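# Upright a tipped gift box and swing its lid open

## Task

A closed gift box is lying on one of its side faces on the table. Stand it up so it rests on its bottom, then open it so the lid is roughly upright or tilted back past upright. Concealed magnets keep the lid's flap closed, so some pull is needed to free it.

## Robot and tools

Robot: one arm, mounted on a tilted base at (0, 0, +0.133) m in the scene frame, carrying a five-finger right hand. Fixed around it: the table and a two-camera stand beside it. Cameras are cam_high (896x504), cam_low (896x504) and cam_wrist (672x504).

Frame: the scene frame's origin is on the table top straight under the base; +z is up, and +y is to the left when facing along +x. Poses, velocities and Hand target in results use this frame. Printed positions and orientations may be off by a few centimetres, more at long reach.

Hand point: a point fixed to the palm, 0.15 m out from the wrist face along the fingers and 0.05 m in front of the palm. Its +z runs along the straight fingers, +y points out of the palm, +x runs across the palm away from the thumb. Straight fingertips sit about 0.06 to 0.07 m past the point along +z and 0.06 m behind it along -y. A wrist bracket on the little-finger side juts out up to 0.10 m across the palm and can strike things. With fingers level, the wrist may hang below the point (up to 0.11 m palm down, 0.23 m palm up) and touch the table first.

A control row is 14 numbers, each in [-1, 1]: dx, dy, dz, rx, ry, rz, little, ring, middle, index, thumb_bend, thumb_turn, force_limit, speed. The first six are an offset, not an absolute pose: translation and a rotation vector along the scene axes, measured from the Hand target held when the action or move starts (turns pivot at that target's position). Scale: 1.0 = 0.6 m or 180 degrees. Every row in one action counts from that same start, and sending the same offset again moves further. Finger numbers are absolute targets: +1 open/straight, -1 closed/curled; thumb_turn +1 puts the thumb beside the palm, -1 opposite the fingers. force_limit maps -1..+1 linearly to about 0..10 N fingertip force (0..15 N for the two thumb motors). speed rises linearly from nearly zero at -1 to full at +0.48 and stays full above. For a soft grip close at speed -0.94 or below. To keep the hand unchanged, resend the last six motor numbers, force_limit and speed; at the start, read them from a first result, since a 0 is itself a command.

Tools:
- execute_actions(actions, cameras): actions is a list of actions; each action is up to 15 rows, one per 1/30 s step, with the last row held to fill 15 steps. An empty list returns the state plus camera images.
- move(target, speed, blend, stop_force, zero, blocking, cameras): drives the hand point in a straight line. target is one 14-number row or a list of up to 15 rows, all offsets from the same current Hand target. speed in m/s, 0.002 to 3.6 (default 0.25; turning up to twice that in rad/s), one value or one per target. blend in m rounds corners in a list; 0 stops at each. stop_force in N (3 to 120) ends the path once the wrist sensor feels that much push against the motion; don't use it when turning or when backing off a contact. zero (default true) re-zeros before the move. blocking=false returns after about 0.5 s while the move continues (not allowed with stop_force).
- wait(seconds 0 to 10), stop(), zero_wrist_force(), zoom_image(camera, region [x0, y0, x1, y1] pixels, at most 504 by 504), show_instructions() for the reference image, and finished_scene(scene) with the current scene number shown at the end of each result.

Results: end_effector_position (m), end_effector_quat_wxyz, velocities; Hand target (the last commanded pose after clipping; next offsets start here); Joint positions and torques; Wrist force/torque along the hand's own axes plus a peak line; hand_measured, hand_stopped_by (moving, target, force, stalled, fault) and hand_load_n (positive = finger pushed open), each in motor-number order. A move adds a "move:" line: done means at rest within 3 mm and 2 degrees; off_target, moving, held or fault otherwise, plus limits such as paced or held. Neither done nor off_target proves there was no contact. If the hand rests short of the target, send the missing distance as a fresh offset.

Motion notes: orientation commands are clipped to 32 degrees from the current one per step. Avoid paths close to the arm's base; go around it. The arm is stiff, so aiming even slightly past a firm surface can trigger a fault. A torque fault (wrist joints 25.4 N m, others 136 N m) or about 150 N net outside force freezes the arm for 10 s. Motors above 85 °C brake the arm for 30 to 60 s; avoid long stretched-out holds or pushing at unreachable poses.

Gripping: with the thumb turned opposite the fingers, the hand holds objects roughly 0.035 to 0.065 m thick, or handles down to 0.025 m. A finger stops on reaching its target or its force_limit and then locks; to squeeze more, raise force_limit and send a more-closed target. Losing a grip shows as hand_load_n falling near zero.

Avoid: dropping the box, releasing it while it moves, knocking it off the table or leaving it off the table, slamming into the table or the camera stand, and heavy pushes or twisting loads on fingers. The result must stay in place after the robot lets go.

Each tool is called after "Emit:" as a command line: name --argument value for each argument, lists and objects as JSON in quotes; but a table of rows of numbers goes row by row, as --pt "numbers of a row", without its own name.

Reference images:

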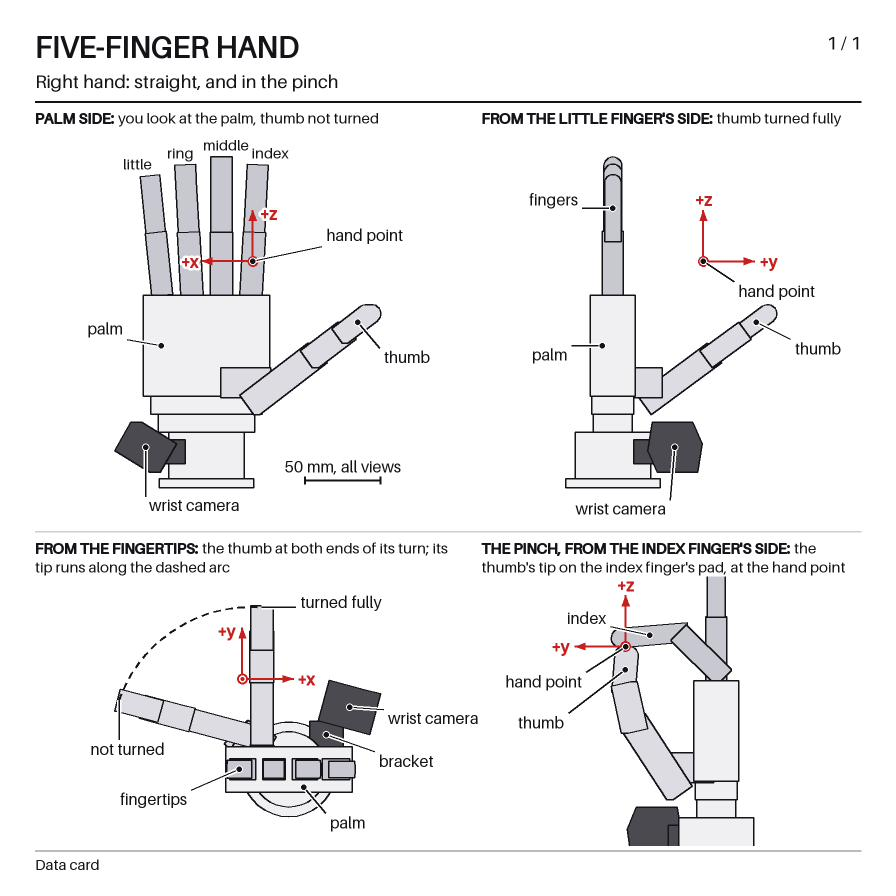

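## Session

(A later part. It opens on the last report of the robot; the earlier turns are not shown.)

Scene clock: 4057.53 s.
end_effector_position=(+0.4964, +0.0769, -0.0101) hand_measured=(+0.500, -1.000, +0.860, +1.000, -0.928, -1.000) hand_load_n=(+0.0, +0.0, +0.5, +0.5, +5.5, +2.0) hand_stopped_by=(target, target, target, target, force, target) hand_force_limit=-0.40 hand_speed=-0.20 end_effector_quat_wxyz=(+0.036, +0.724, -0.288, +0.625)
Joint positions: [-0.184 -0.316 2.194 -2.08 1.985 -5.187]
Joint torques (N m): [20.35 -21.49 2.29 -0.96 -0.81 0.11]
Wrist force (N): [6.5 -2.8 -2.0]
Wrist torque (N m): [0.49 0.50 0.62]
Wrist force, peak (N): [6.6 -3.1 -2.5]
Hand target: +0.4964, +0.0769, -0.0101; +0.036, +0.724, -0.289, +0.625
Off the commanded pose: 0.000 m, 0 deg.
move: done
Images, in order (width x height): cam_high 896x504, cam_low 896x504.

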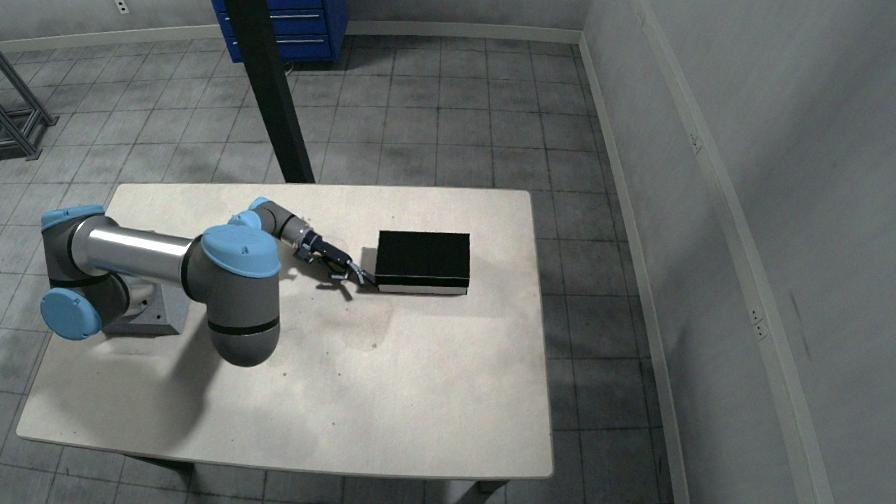

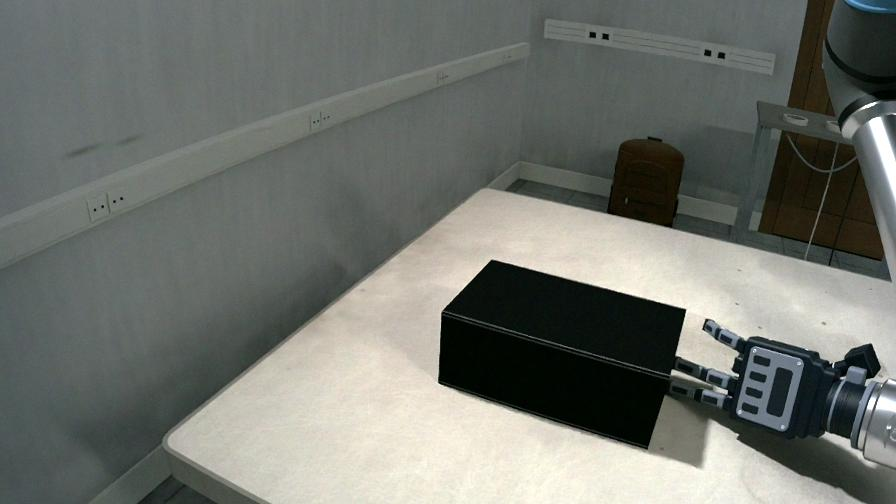

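Emit:
move --target '[-0.00025, 0, 0.00065, -0.00556, 0, 0, 0.5, -1, 0.86, 1, -1, -1, -0.4, -0.2]' --speed 0.01

Emit:
move --target '[-0.00025, 0, 0.00065, -0.00556, 0, 0, 0.5, -1, 0.86, 1, -1, -1, -0.4, -0.2]' --speed 0.01 --cameras '["cam_low", "cam_high"]'

Emit:
zoom_image --camera "cam_low" --region '[670, 300, 710, 340]'

Emit:
zoom_image --camera "cam_high" --region '[355, 265, 385, 295]'

Scene clock: 4106.70 s.
end_effector_position=(+0.4962, +0.0769, -0.0097) hand_measured=(+0.500, -1.000, +0.860, +1.000, -0.928, -1.000) hand_load_n=(+0.0, +0.0, +1.0, +0.0, +5.5, +2.0) hand_stopped_by=(target, target, target, target, force, target) hand_force_limit=-0.40 hand_speed=-0.20 end_effector_quat_wxyz=(+0.043, +0.724, -0.283, +0.628)
Joint positions: [-0.185 -0.307 2.191 -2.094 1.981 -5.205]
Joint torques (N m): [23.89 -23.97 1.59 -2.31 -2.81 0.2]
Wrist force (N): [0.0 0.3 -0.9]
Wrist torque (N m): [0.12 0.10 0.17]
Wrist force, peak (N): [6.7 -3.3 -2.4]
Hand target: +0.4962, +0.0769, -0.0097; +0.043, +0.724, -0.283, +0.628
Off the commanded pose: 0.000 m, 0 deg.
move: done

Scene clock: 4107.80 s.
end_effector_position=(+0.4961, +0.0769, -0.0093) hand_measured=(+0.500, -1.000, +0.860, +1.000, -0.928, -1.000) hand_load_n=(+0.0, +0.0, +0.5, +0.0, +5.5, +2.0) hand_stopped_by=(target, target, target, target, force, target) hand_force_limit=-0.40 hand_speed=-0.20 end_effector_quat_wxyz=(+0.049, +0.723, -0.277, +0.630)
Joint positions: [-0.186 -0.298 2.188 -2.107 1.976 -5.224]
Joint torques (N m): [23.4 -23.7 1.71 -2.31 -2.56 0.34]
Wrist force (N): [0.0 -0.4 -0.8]
Wrist torque (N m): [0.12 0.11 0.16]
Wrist force, peak (N): [-0.2 0.4 -1.0]
Hand target: +0.4961, +0.0769, -0.0093; +0.049, +0.723, -0.278, +0.630
Off the commanded pose: 0.000 m, 0 deg.
move: done
Images, in order (width x height): cam_high 896x504, cam_low 896x504.

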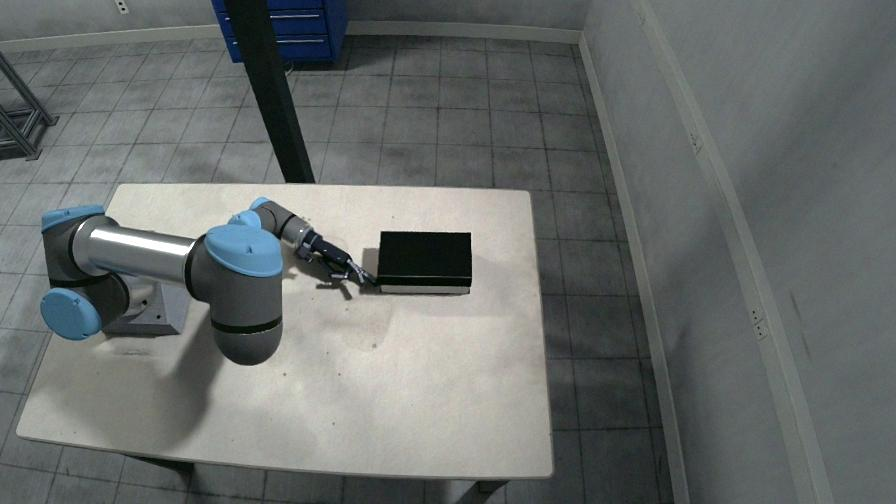

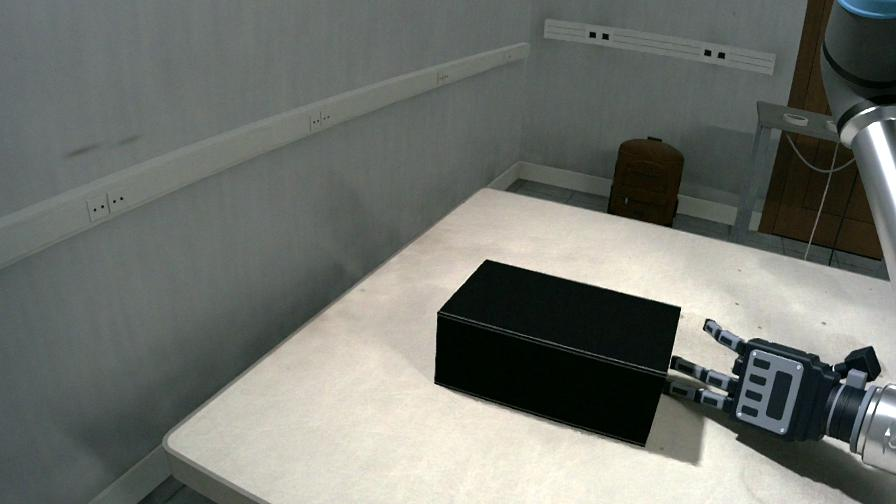

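Scaled by 12.600 from the camera's 896x504 image, which has a finer 1280x720 frame.

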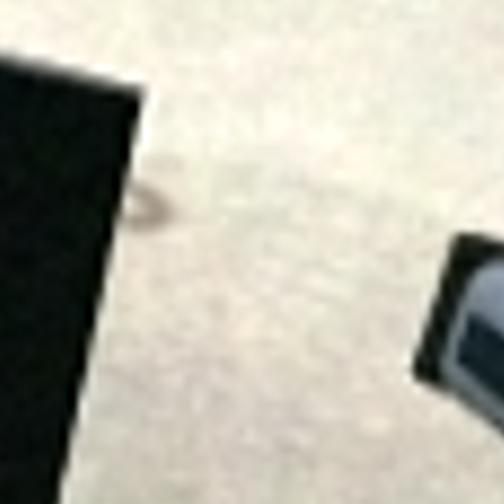

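Scaled by 16.800 from the camera's 896x504 image, which has a finer 1280x720 frame.

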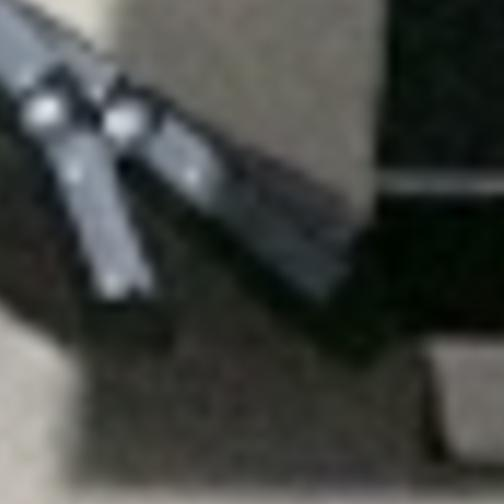

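Emit:
move --target '[0, -0.0017, 0.0, 0.0278, 0, 0, 0.5, -1, 0.86, 1, -1, -1, -0.4, -0.2]' --speed 0.03

Emit:
move --target '[0.0115, 0, -0.0003, 0, 0, 0, 0.5, -1, 0.86, 1, -1, -1, -0.4, -0.2]' --speed 0.01 --cameras '["cam_low", "cam_high"]'

Emit:
zoom_image --camera "cam_low" --region '[670, 300, 710, 340]'

Emit:
zoom_image --camera "cam_high" --region '[355, 265, 385, 295]'

Scene clock: 4163.00 s.
end_effector_position=(+0.4961, +0.0759, -0.0093) hand_measured=(+0.500, -1.000, +0.860, +1.000, -0.928, -1.000) hand_load_n=(+0.0, +0.0, +1.0, +0.0, +5.5, +2.0) hand_stopped_by=(target, target, target, target, force, target) hand_force_limit=-0.40 hand_speed=-0.20 end_effector_quat_wxyz=(+0.017, +0.725, -0.305, +0.617) end_effector_velocity=(+0.000, +0.000, +0.000) end_effector_angular_velocity=(-0.004, +0.000, +0.000)
Joint positions: [-0.179 -0.348 2.208 -2.037 1.997 -5.131]
Joint velocities: [0.001 0.002 -0.001 -0.003 0 -0.005]
Joint torques (N m): [36.15 -17.26 3.32 -2.83 -0.86 -0.98]
Wrist force (N): [-0.6 0.5 -0.7]
Wrist torque (N m): [0.14 0.08 0.09]
Wrist force, peak (N): [-0.7 0.7 -1.0]
Hand target: +0.4961, +0.0759, -0.0093; +0.017, +0.725, -0.305, +0.618
Off the commanded pose: 0.000 m, 0 deg.
move: done

Scene clock: 4163.93 s.
end_effector_position=(+0.5031, +0.0759, -0.0095) hand_measured=(+0.500, -1.000, +0.860, +1.000, -0.928, -1.000) hand_load_n=(+0.0, +0.0, +1.0, -0.5, +5.5, +1.5) hand_stopped_by=(target, target, target, target, force, target) hand_force_limit=-0.40 hand_speed=-0.20 end_effector_quat_wxyz=(+0.017, +0.725, -0.305, +0.618)
Joint positions: [-0.179 -0.354 2.193 -2.016 1.998 -5.131]
Joint torques (N m): [37.7 -29.89 9.41 -2.06 0.32 -1.27]
Wrist force (N): [-0.3 1.1 -1.6]
Wrist torque (N m): [0.22 0.10 0.15]
Wrist force, peak (N): [-0.3 0.8 -2.1]
Hand target: +0.5030, +0.0759, -0.0095; +0.017, +0.725, -0.305, +0.618
Off the commanded pose: 0.000 m, 0 deg.
move: done
Images, in order (width x height): cam_high 896x504, cam_low 896x504.

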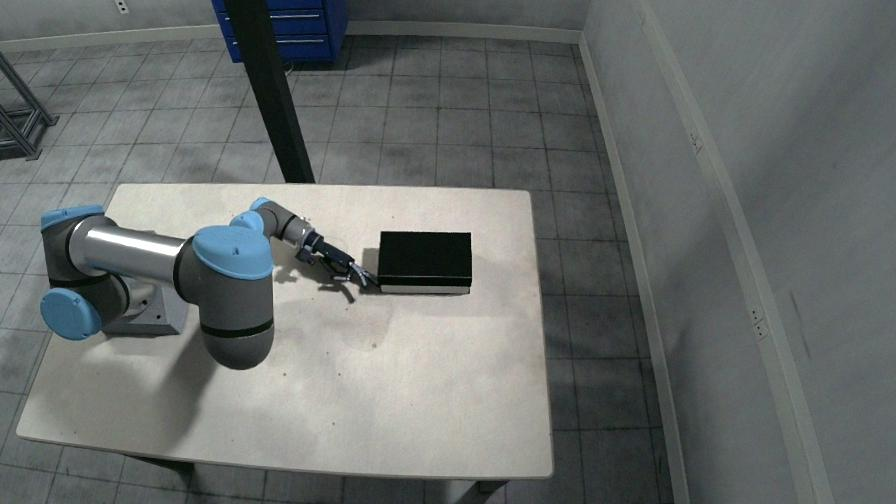

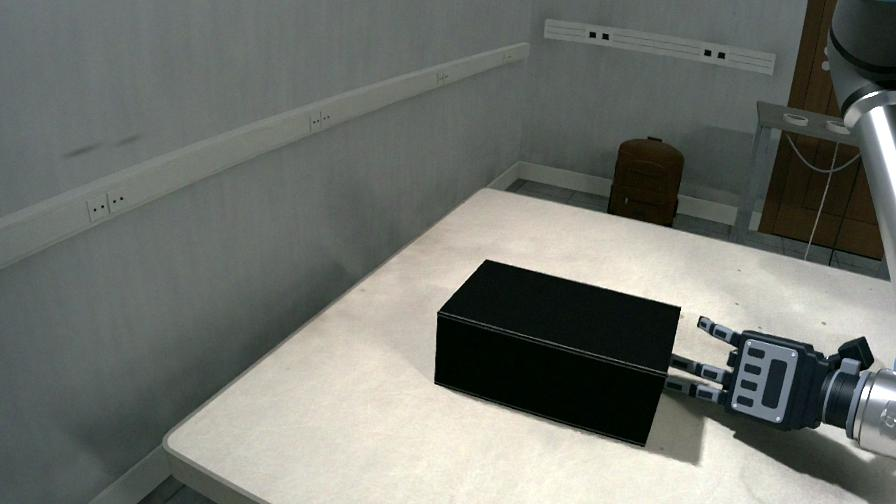

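Scaled by 12.600 from the camera's 896x504 image, which has a finer 1280x720 frame.

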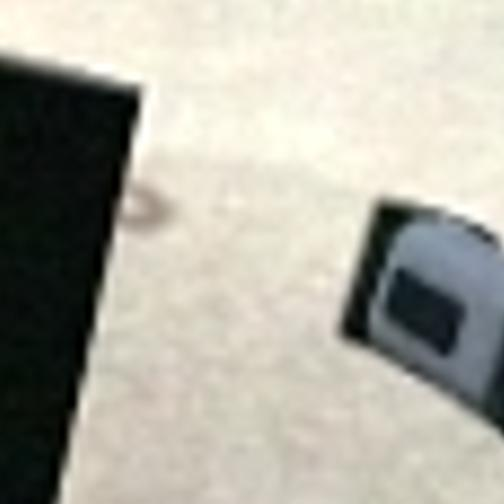

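Scaled by 16.800 from the camera's 896x504 image, which has a finer 1280x720 frame.

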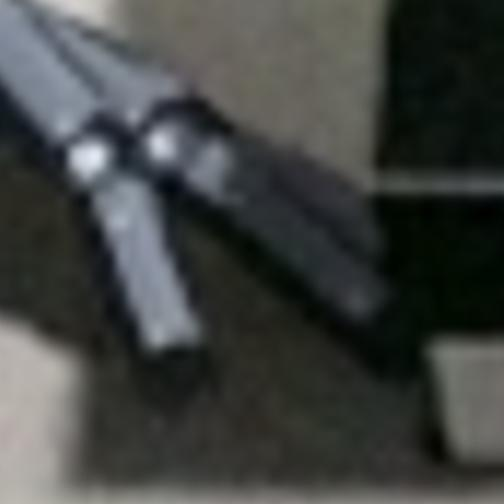

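Emit:
move --target '[0.002, 0, 0, 0, 0, 0, 0.5, -1, 0.86, 1, -1, -1, -0.4, -0.2]' --speed 0.005 --cameras '["cam_low", "cam_high"]'

Emit:
zoom_image --camera "cam_low" --region '[670, 300, 710, 340]'

Emit:
zoom_image --camera "cam_high" --region '[355, 265, 385, 295]'

Scene clock: 4169.07 s.
end_effector_position=(+0.5042, +0.0759, -0.0095) hand_measured=(+0.500, -1.000, +0.860, +1.000, -0.928, -1.000) hand_load_n=(+0.0, +0.0, +1.0, +0.0, +5.5, +2.0) hand_stopped_by=(target, target, target, target, force, target) hand_force_limit=-0.40 hand_speed=-0.20 end_effector_quat_wxyz=(+0.017, +0.725, -0.305, +0.618)
Joint positions: [-0.179 -0.355 2.19 -2.013 1.998 -5.131]
Joint torques (N m): [37.85 -35.1 0.99 0.79 0.32 -1.07]
Wrist force (N): [-0.3 0.7 -1.3]
Wrist torque (N m): [0.13 0.09 0.14]
Wrist force, peak (N): [-0.1 0.9 -1.9]
Hand target: +0.5042, +0.0759, -0.0095; +0.017, +0.725, -0.305, +0.618
Off the commanded pose: 0.000 m, 0 deg.
move: done
Images, in order (width x height): cam_high 896x504, cam_low 896x504.

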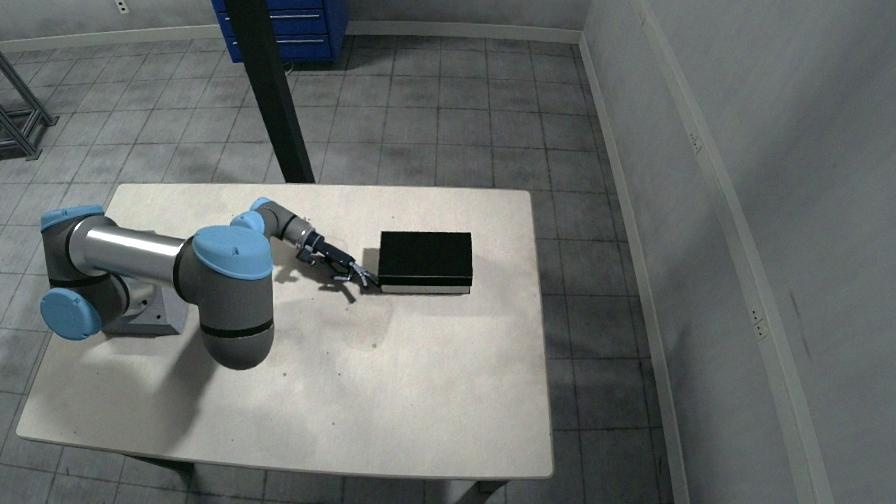

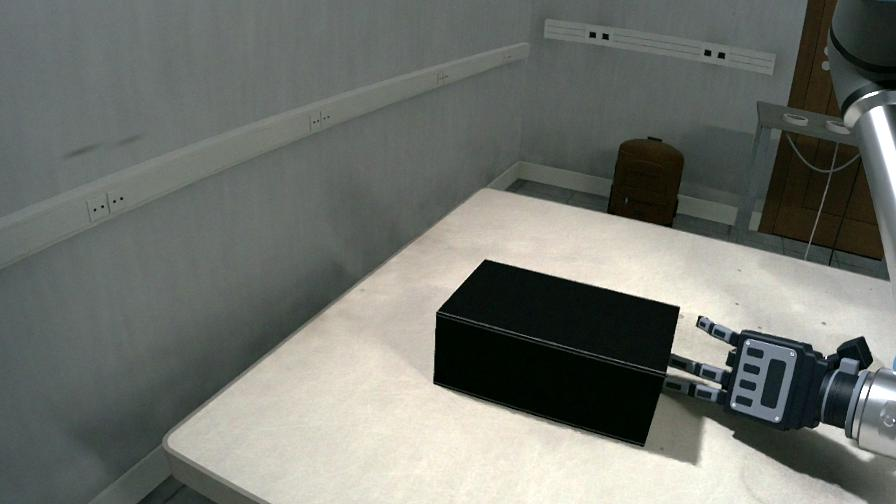

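Scaled by 12.600 from the camera's 896x504 image, which has a finer 1280x720 frame.

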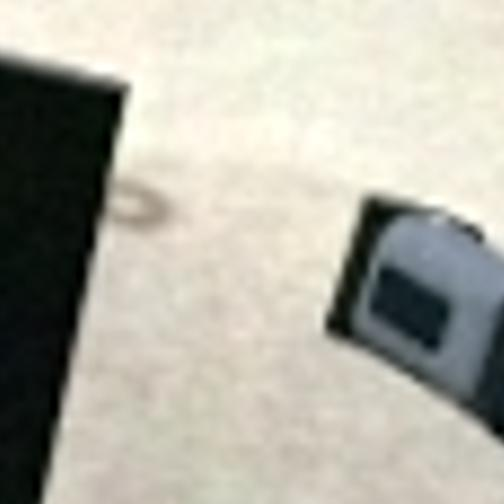

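Scaled by 16.800 from the camera's 896x504 image, which has a finer 1280x720 frame.

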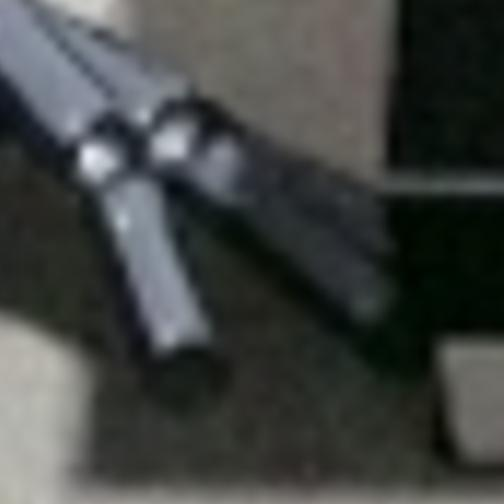

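Emit:
move --target '[0, 0, -0.006, 0, 0, 0, 0.5, -1, 0.86, 1, -1, -1, -0.4, -0.2]' --speed 0.003 --stop_force 3 --cameras '["cam_low", "cam_high"]'

Emit:
zoom_image --camera "cam_low" --region '[670, 300, 710, 340]'

Scene clock: 4174.63 s.
end_effector_position=(+0.5042, +0.0759, -0.0102) hand_measured=(+0.500, -1.000, +0.860, +1.000, -0.928, -1.000) hand_load_n=(+0.0, +0.0, +0.5, +0.0, +5.5, +2.0) hand_stopped_by=(target, target, target, target, force, target) hand_force_limit=-0.40 hand_speed=-0.20 end_effector_quat_wxyz=(+0.017, +0.725, -0.305, +0.618)
Joint positions: [-0.18 -0.353 2.19 -2.014 1.996 -5.131]
Joint torques (N m): [36.86 -33.64 10.42 1.58 0.89 -0.66]
Wrist force (N): [2.2 0.1 -2.9]
Wrist torque (N m): [0.25 0.23 0.27]
Wrist force, peak (N): [3.4 0.0 -3.5]
Hand target: +0.5042, +0.0759, -0.0102; +0.017, +0.725, -0.305, +0.618 (not the last commanded pose)
Off the commanded pose: 0.003 m, 0 deg.
move: contact
Images, in order (width x height): cam_high 896x504, cam_low 896x504.

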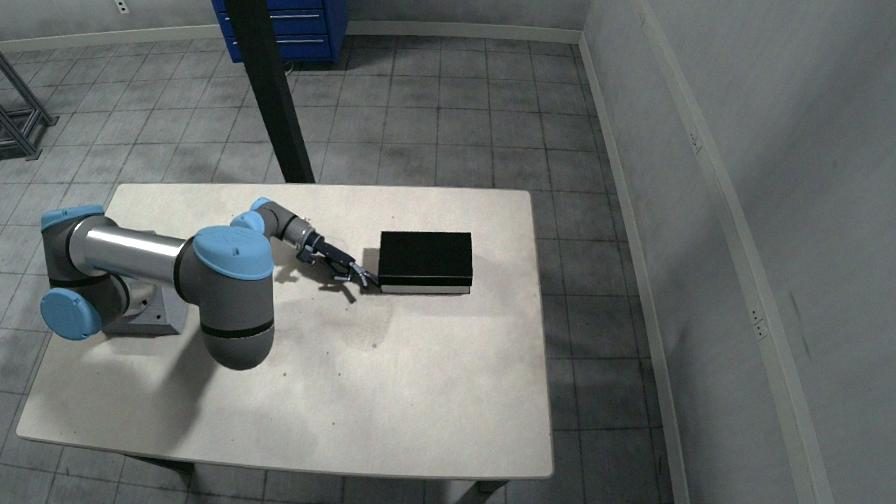

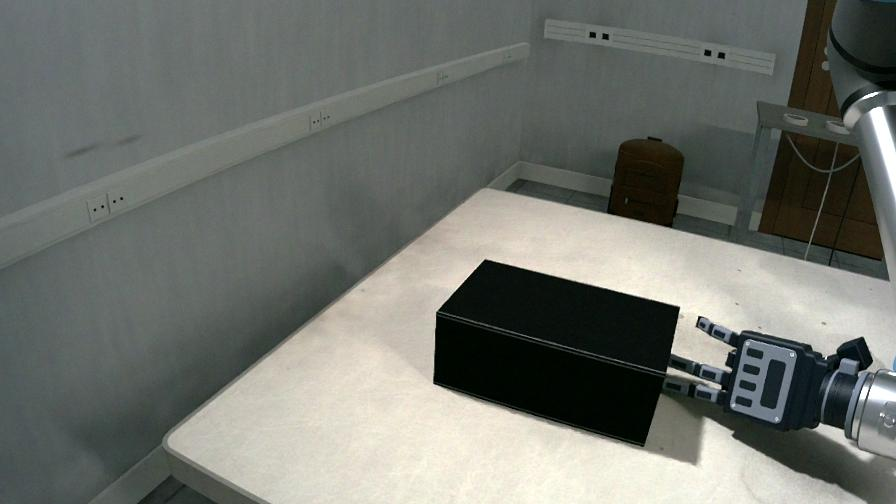

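Scaled by 12.600 from the camera's 896x504 image, which has a finer 1280x720 frame.

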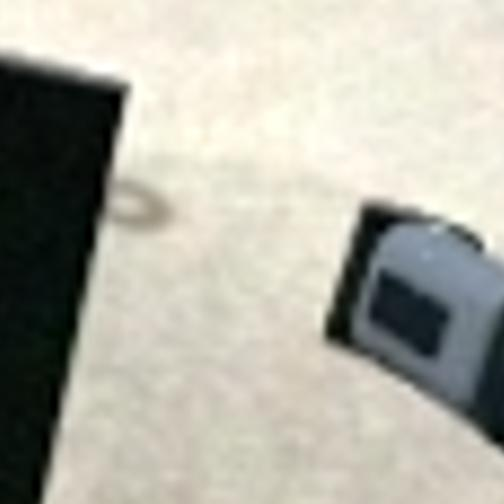

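Emit:
move --target '[0, 0, 0.0013, -0.0111, 0, 0, 0.5, -1, 0.86, 1, -1, -1, -0.4, -0.2]' --speed 0.01

Emit:
move --target '[0, 0, 0.0007, -0.00556, 0, 0, 0.5, -1, 0.86, 1, -1, -1, -0.4, -0.2]' --speed 0.01 --cameras '["cam_low", "cam_high"]'

Emit:
zoom_image --camera "cam_low" --region '[670, 300, 710, 340]'

Emit:
zoom_image --camera "cam_high" --region '[355, 265, 385, 295]'

Scene clock: 4181.17 s.
end_effector_position=(+0.5042, +0.0759, -0.0094) hand_measured=(+0.500, -1.000, +0.860, +1.000, -0.928, -1.000) hand_load_n=(+0.0, +0.0, +0.5, +0.0, +5.5, +2.0) hand_stopped_by=(target, target, target, target, force, target) hand_force_limit=-0.40 hand_speed=-0.20 end_effector_quat_wxyz=(+0.030, +0.724, -0.294, +0.623)
Joint positions: [-0.182 -0.336 2.183 -2.041 1.989 -5.169]
Joint torques (N m): [23.27 -23.06 0.91 -1.53 -2.31 0.24]
Wrist force (N): [3.2 0.5 -3.3]
Wrist torque (N m): [0.34 0.32 0.41]
Wrist force, peak (N): [3.5 0.1 -3.1]
Hand target: +0.5042, +0.0759, -0.0094; +0.030, +0.724, -0.294, +0.623
Off the commanded pose: 0.000 m, 0 deg.
move: done

Scene clock: 4182.27 s.
end_effector_position=(+0.5042, +0.0759, -0.0090) hand_measured=(+0.500, -1.000, +0.860, +1.000, -0.928, -1.000) hand_load_n=(+0.0, +0.0, +1.0, +0.0, +5.5, +1.5) hand_stopped_by=(target, target, target, target, force, target) hand_force_limit=-0.40 hand_speed=-0.20 end_effector_quat_wxyz=(+0.036, +0.724, -0.288, +0.625)
Joint positions: [-0.182 -0.327 2.18 -2.055 1.986 -5.187]
Joint torques (N m): [22.12 -23.17 0.65 -1.75 -2.22 0.29]
Wrist force (N): [3.4 0.0 -3.3]
Wrist torque (N m): [0.31 0.30 0.41]
Wrist force, peak (N): [3.6 0.0 -3.7]
Hand target: +0.5042, +0.0759, -0.0090; +0.036, +0.724, -0.288, +0.625
Off the commanded pose: 0.000 m, 0 deg.
move: done
Images, in order (width x height): cam_high 896x504, cam_low 896x504.

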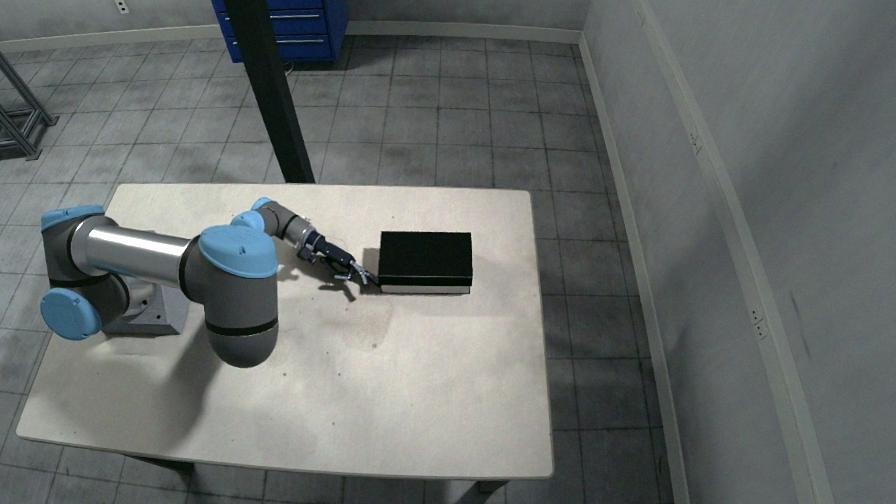

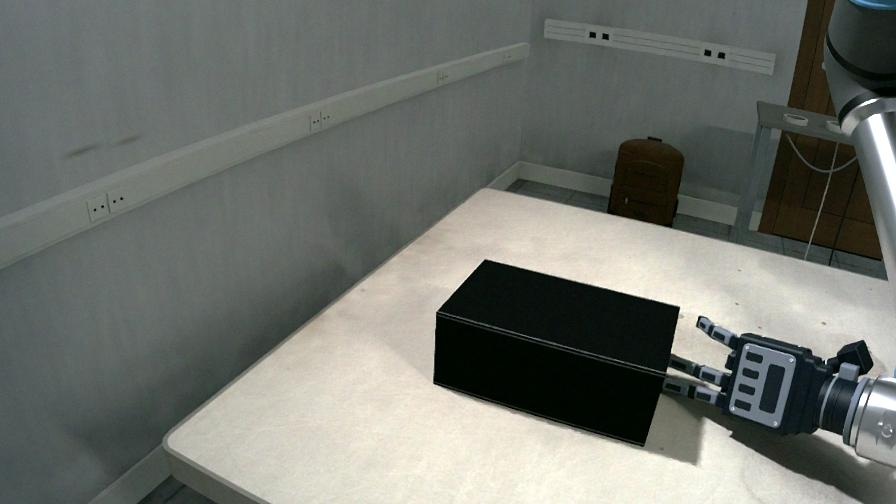

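Scaled by 12.600 from the camera's 896x504 image, which has a finer 1280x720 frame.

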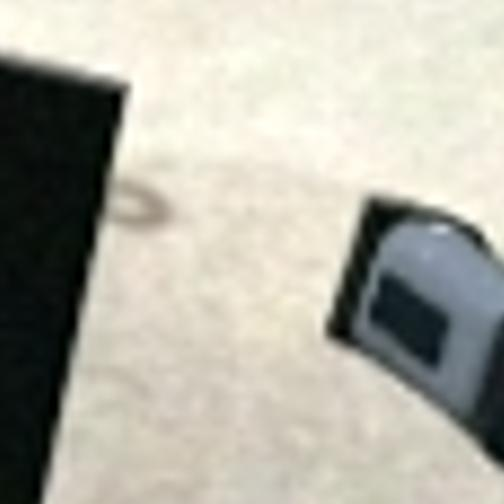

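Scaled by 16.800 from the camera's 896x504 image, which has a finer 1280x720 frame.

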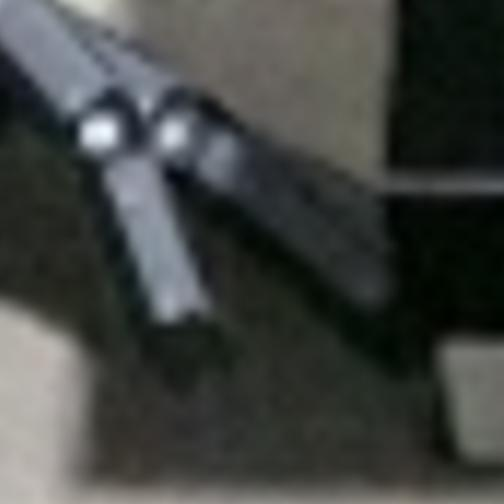

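Emit:
move --target '[0, 0, 0.00068, -0.00556, 0, 0, 0.5, -1, 0.86, 1, -1, -1, -0.4, -0.2]' --speed 0.01

Emit:
move --target '[0, 0, 0.00068, -0.00556, 0, 0, 0.5, -1, 0.86, 1, -1, -1, -0.4, -0.2]' --speed 0.01

Emit:
move --target '[0, 0, 0.00068, -0.00556, 0, 0, 0.5, -1, 0.86, 1, -1, -1, -0.4, -0.2]' --speed 0.01 --cameras '["cam_low", "cam_high"]'

Emit:
zoom_image --camera "cam_low" --region '[670, 300, 710, 340]'

Emit:
zoom_image --camera "cam_high" --region '[355, 265, 385, 295]'

Scene clock: 4189.23 s.
end_effector_position=(+0.5042, +0.0759, -0.0086) hand_measured=(+0.500, -1.000, +0.860, +1.000, -0.928, -1.000) hand_load_n=(+0.0, +0.0, +1.0, +0.0, +5.5, +2.0) hand_stopped_by=(target, target, target, target, force, target) hand_force_limit=-0.40 hand_speed=-0.20 end_effector_quat_wxyz=(+0.043, +0.724, -0.283, +0.628)
Joint positions: [-0.183 -0.319 2.177 -2.068 1.982 -5.206]
Joint torques (N m): [22.69 -23.66 0.48 -1.63 -2.1 0.22]
Wrist force (N): [3.4 -0.4 -4.0]
Wrist torque (N m): [0.37 0.37 0.39]
Wrist force, peak (N): [3.9 -0.5 -4.1]
Hand target: +0.5042, +0.0759, -0.0086; +0.043, +0.724, -0.283, +0.628
Off the commanded pose: 0.000 m, 0 deg.
move: done

Scene clock: 4190.33 s.
end_effector_position=(+0.5042, +0.0759, -0.0082) hand_measured=(+0.500, -1.000, +0.860, +1.000, -0.928, -1.000) hand_load_n=(+0.0, +0.0, +1.0, +0.0, +6.0, +2.0) hand_stopped_by=(target, target, target, target, force, target) hand_force_limit=-0.40 hand_speed=-0.20 end_effector_quat_wxyz=(+0.049, +0.723, -0.277, +0.630)
Joint positions: [-0.185 -0.31 2.173 -2.082 1.977 -5.224]
Joint torques (N m): [22.43 -22.39 1.02 -1.61 -1.83 0.35]
Wrist force (N): [3.8 -1.2 -3.4]
Wrist torque (N m): [0.34 0.34 0.40]
Wrist force, peak (N): [4.2 -0.8 -4.2]
Hand target: +0.5042, +0.0759, -0.0082; +0.049, +0.723, -0.278, +0.630
Off the commanded pose: 0.000 m, 0 deg.
move: done

Scene clock: 4191.43 s.
end_effector_position=(+0.5042, +0.0759, -0.0078) hand_measured=(+0.500, -1.000, +0.860, +1.000, -0.928, -1.000) hand_load_n=(+0.0, +0.0, +0.5, +0.5, +5.5, +2.0) hand_stopped_by=(target, target, target, target, force, target) hand_force_limit=-0.40 hand_speed=-0.20 end_effector_quat_wxyz=(+0.055, +0.723, -0.272, +0.633)
Joint positions: [-0.186 -0.302 2.17 -2.095 1.973 -5.243]
Joint torques (N m): [21.65 -22.87 1.07 -1.74 -1.57 0.24]
Wrist force (N): [4.3 -1.7 -4.1]
Wrist torque (N m): [0.44 0.34 0.43]
Wrist force, peak (N): [4.3 -1.7 -4.1]
Hand target: +0.5042, +0.0759, -0.0078; +0.055, +0.723, -0.272, +0.633
Off the commanded pose: 0.000 m, 0 deg.
move: done
Images, in order (width x height): cam_high 896x504, cam_low 896x504.

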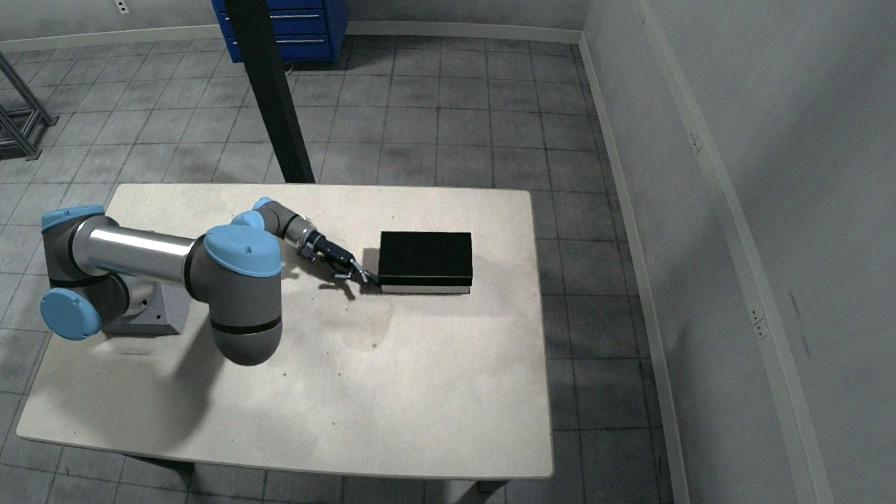

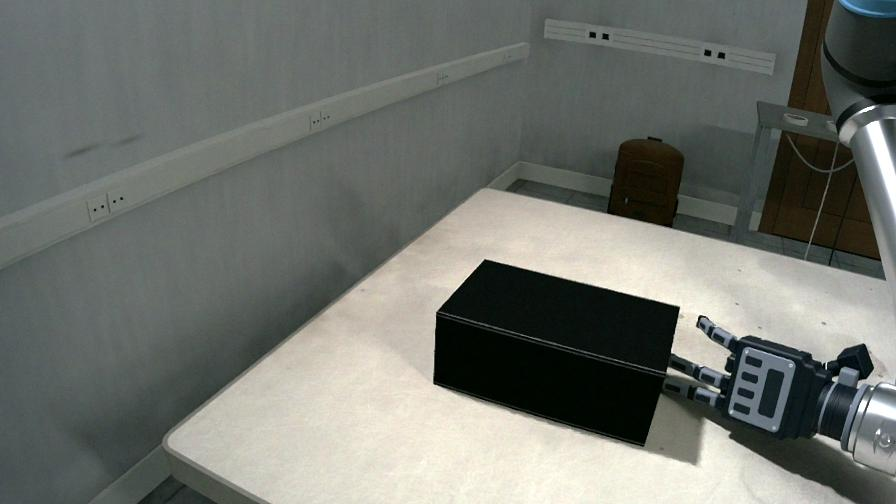

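Scaled by 12.600 from the camera's 896x504 image, which has a finer 1280x720 frame.

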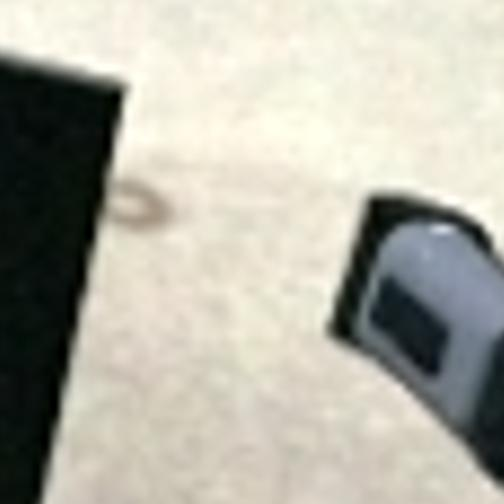

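Scaled by 16.800 from the camera's 896x504 image, which has a finer 1280x720 frame.

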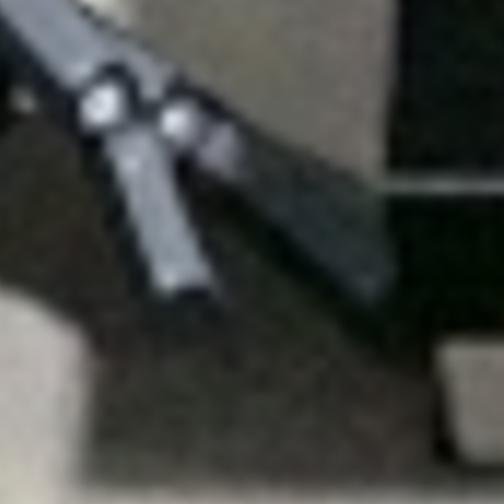

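Emit:
zoom_image --camera "cam_high" --region '[369, 273, 385, 289]'

Emit:
zoom_image --camera "cam_low" --region '[655, 345, 700, 395]'

Scaled by 31.500 from the camera's 896x504 image, which has a finer 1280x720 frame.

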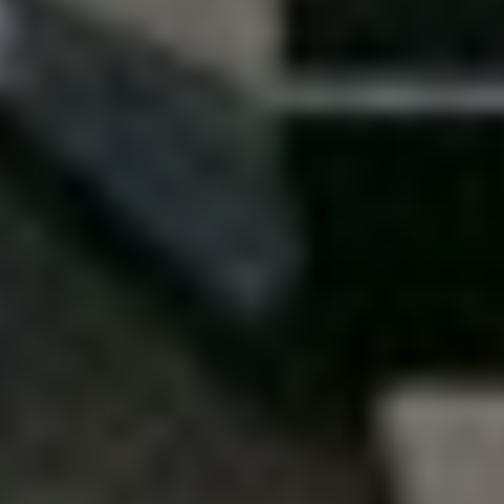

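Scaled by 10.080 from the camera's 896x504 image, which has a finer 1280x720 frame.

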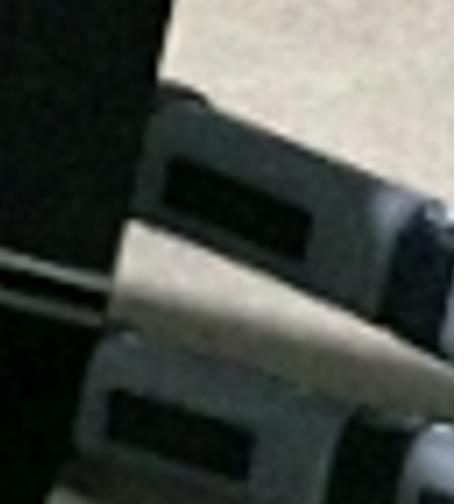

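Emit:
move --target '[-0.0005, 0, 0.0015, 0, 0, 0, 0.5, -1, 0.86, 1, -1, -1, -0.4, -0.2]' --speed 0.01

Emit:
move --target '[0, 0, 0.0012, 0, 0, 0, 0.5, -1, 0.86, 1, -1, -1, -0.4, -0.2]' --speed 0.01 --cameras '["cam_low", "cam_high"]'

Emit:
zoom_image --camera "cam_low" --region '[670, 300, 710, 340]'

Emit:
zoom_image --camera "cam_high" --region '[369, 273, 385, 289]'

Scene clock: 4238.50 s.
end_effector_position=(+0.5039, +0.0759, -0.0069) hand_measured=(+0.500, -1.000, +0.860, +1.000, -0.928, -1.000) hand_load_n=(+0.0, +0.0, +0.5, +0.0, +6.0, +1.5) hand_stopped_by=(target, target, target, target, force, target) hand_force_limit=-0.40 hand_speed=-0.20 end_effector_quat_wxyz=(+0.055, +0.723, -0.272, +0.633)
Joint positions: [-0.184 -0.303 2.172 -2.095 1.975 -5.243]
Joint torques (N m): [36.13 -33.41 10.02 1.17 0.12 -1.29]
Wrist force (N): [-0.3 0.0 -0.6]
Wrist torque (N m): [0.09 0.11 0.14]
Wrist force, peak (N): [4.6 -2.0 -3.8]
Hand target: +0.5039, +0.0759, -0.0069; +0.055, +0.723, -0.272, +0.633
Off the commanded pose: 0.000 m, 0 deg.
move: done

Scene clock: 4239.20 s.
end_effector_position=(+0.5039, +0.0759, -0.0062) hand_measured=(+0.500, -1.000, +0.860, +1.000, -0.928, -1.000) hand_load_n=(+0.0, +0.0, +1.0, +0.0, +5.5, +2.0) hand_stopped_by=(target, target, target, target, force, target) hand_force_limit=-0.40 hand_speed=-0.20 end_effector_quat_wxyz=(+0.055, +0.723, -0.272, +0.633)
Joint positions: [-0.182 -0.305 2.172 -2.094 1.977 -5.243]
Joint torques (N m): [36.21 -33.13 10.87 1.01 0.18 -1.4]
Wrist force (N): [-0.4 0.2 -0.9]
Wrist torque (N m): [0.10 0.06 0.13]
Wrist force, peak (N): [-0.6 0.6 -1.2]
Hand target: +0.5039, +0.0759, -0.0062; +0.055, +0.723, -0.272, +0.633
Off the commanded pose: 0.000 m, 0 deg.
move: done
Images, in order (width x height): cam_high 896x504, cam_low 896x504.

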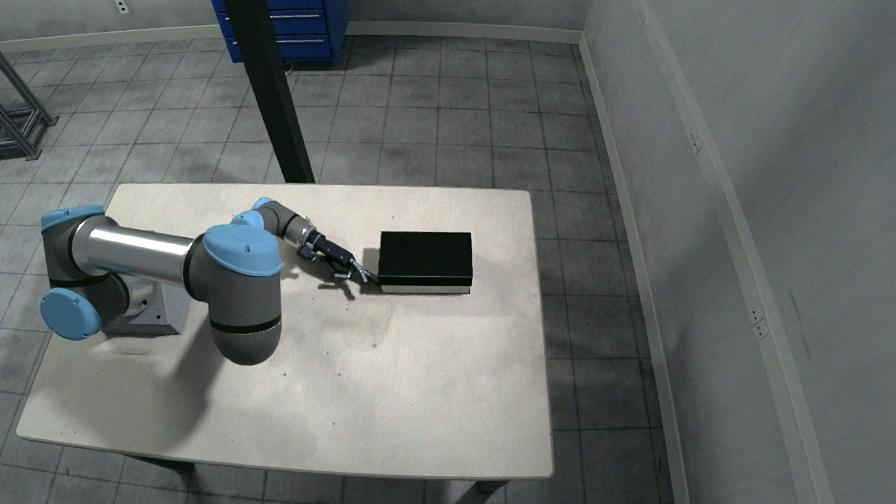

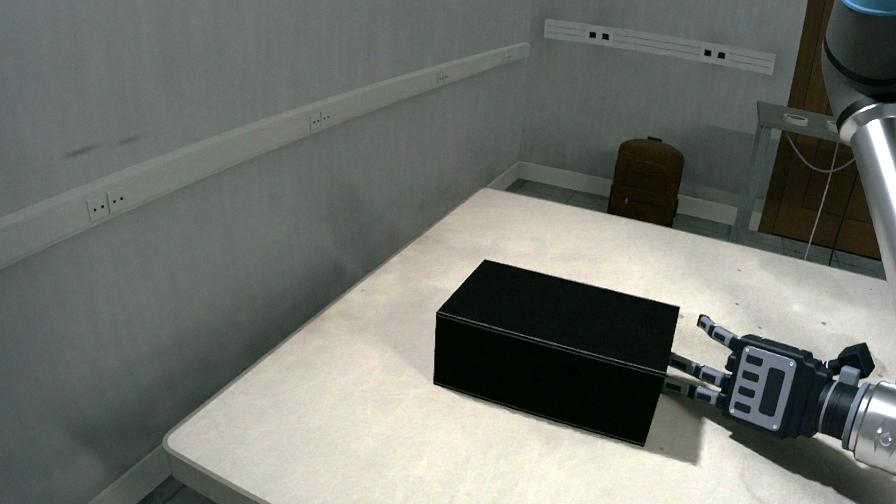

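Scaled by 12.600 from the camera's 896x504 image, which has a finer 1280x720 frame.

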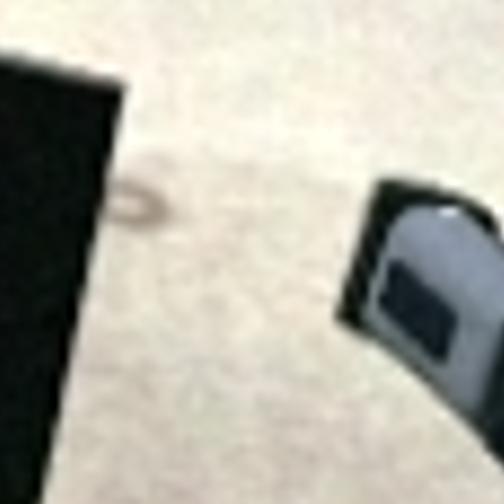

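Scaled by 31.500 from the camera's 896x504 image, which has a finer 1280x720 frame.

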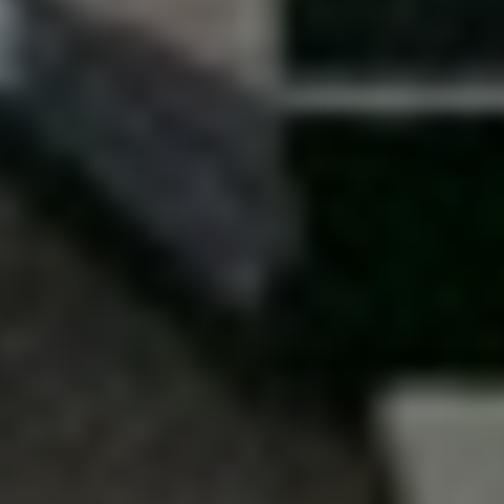

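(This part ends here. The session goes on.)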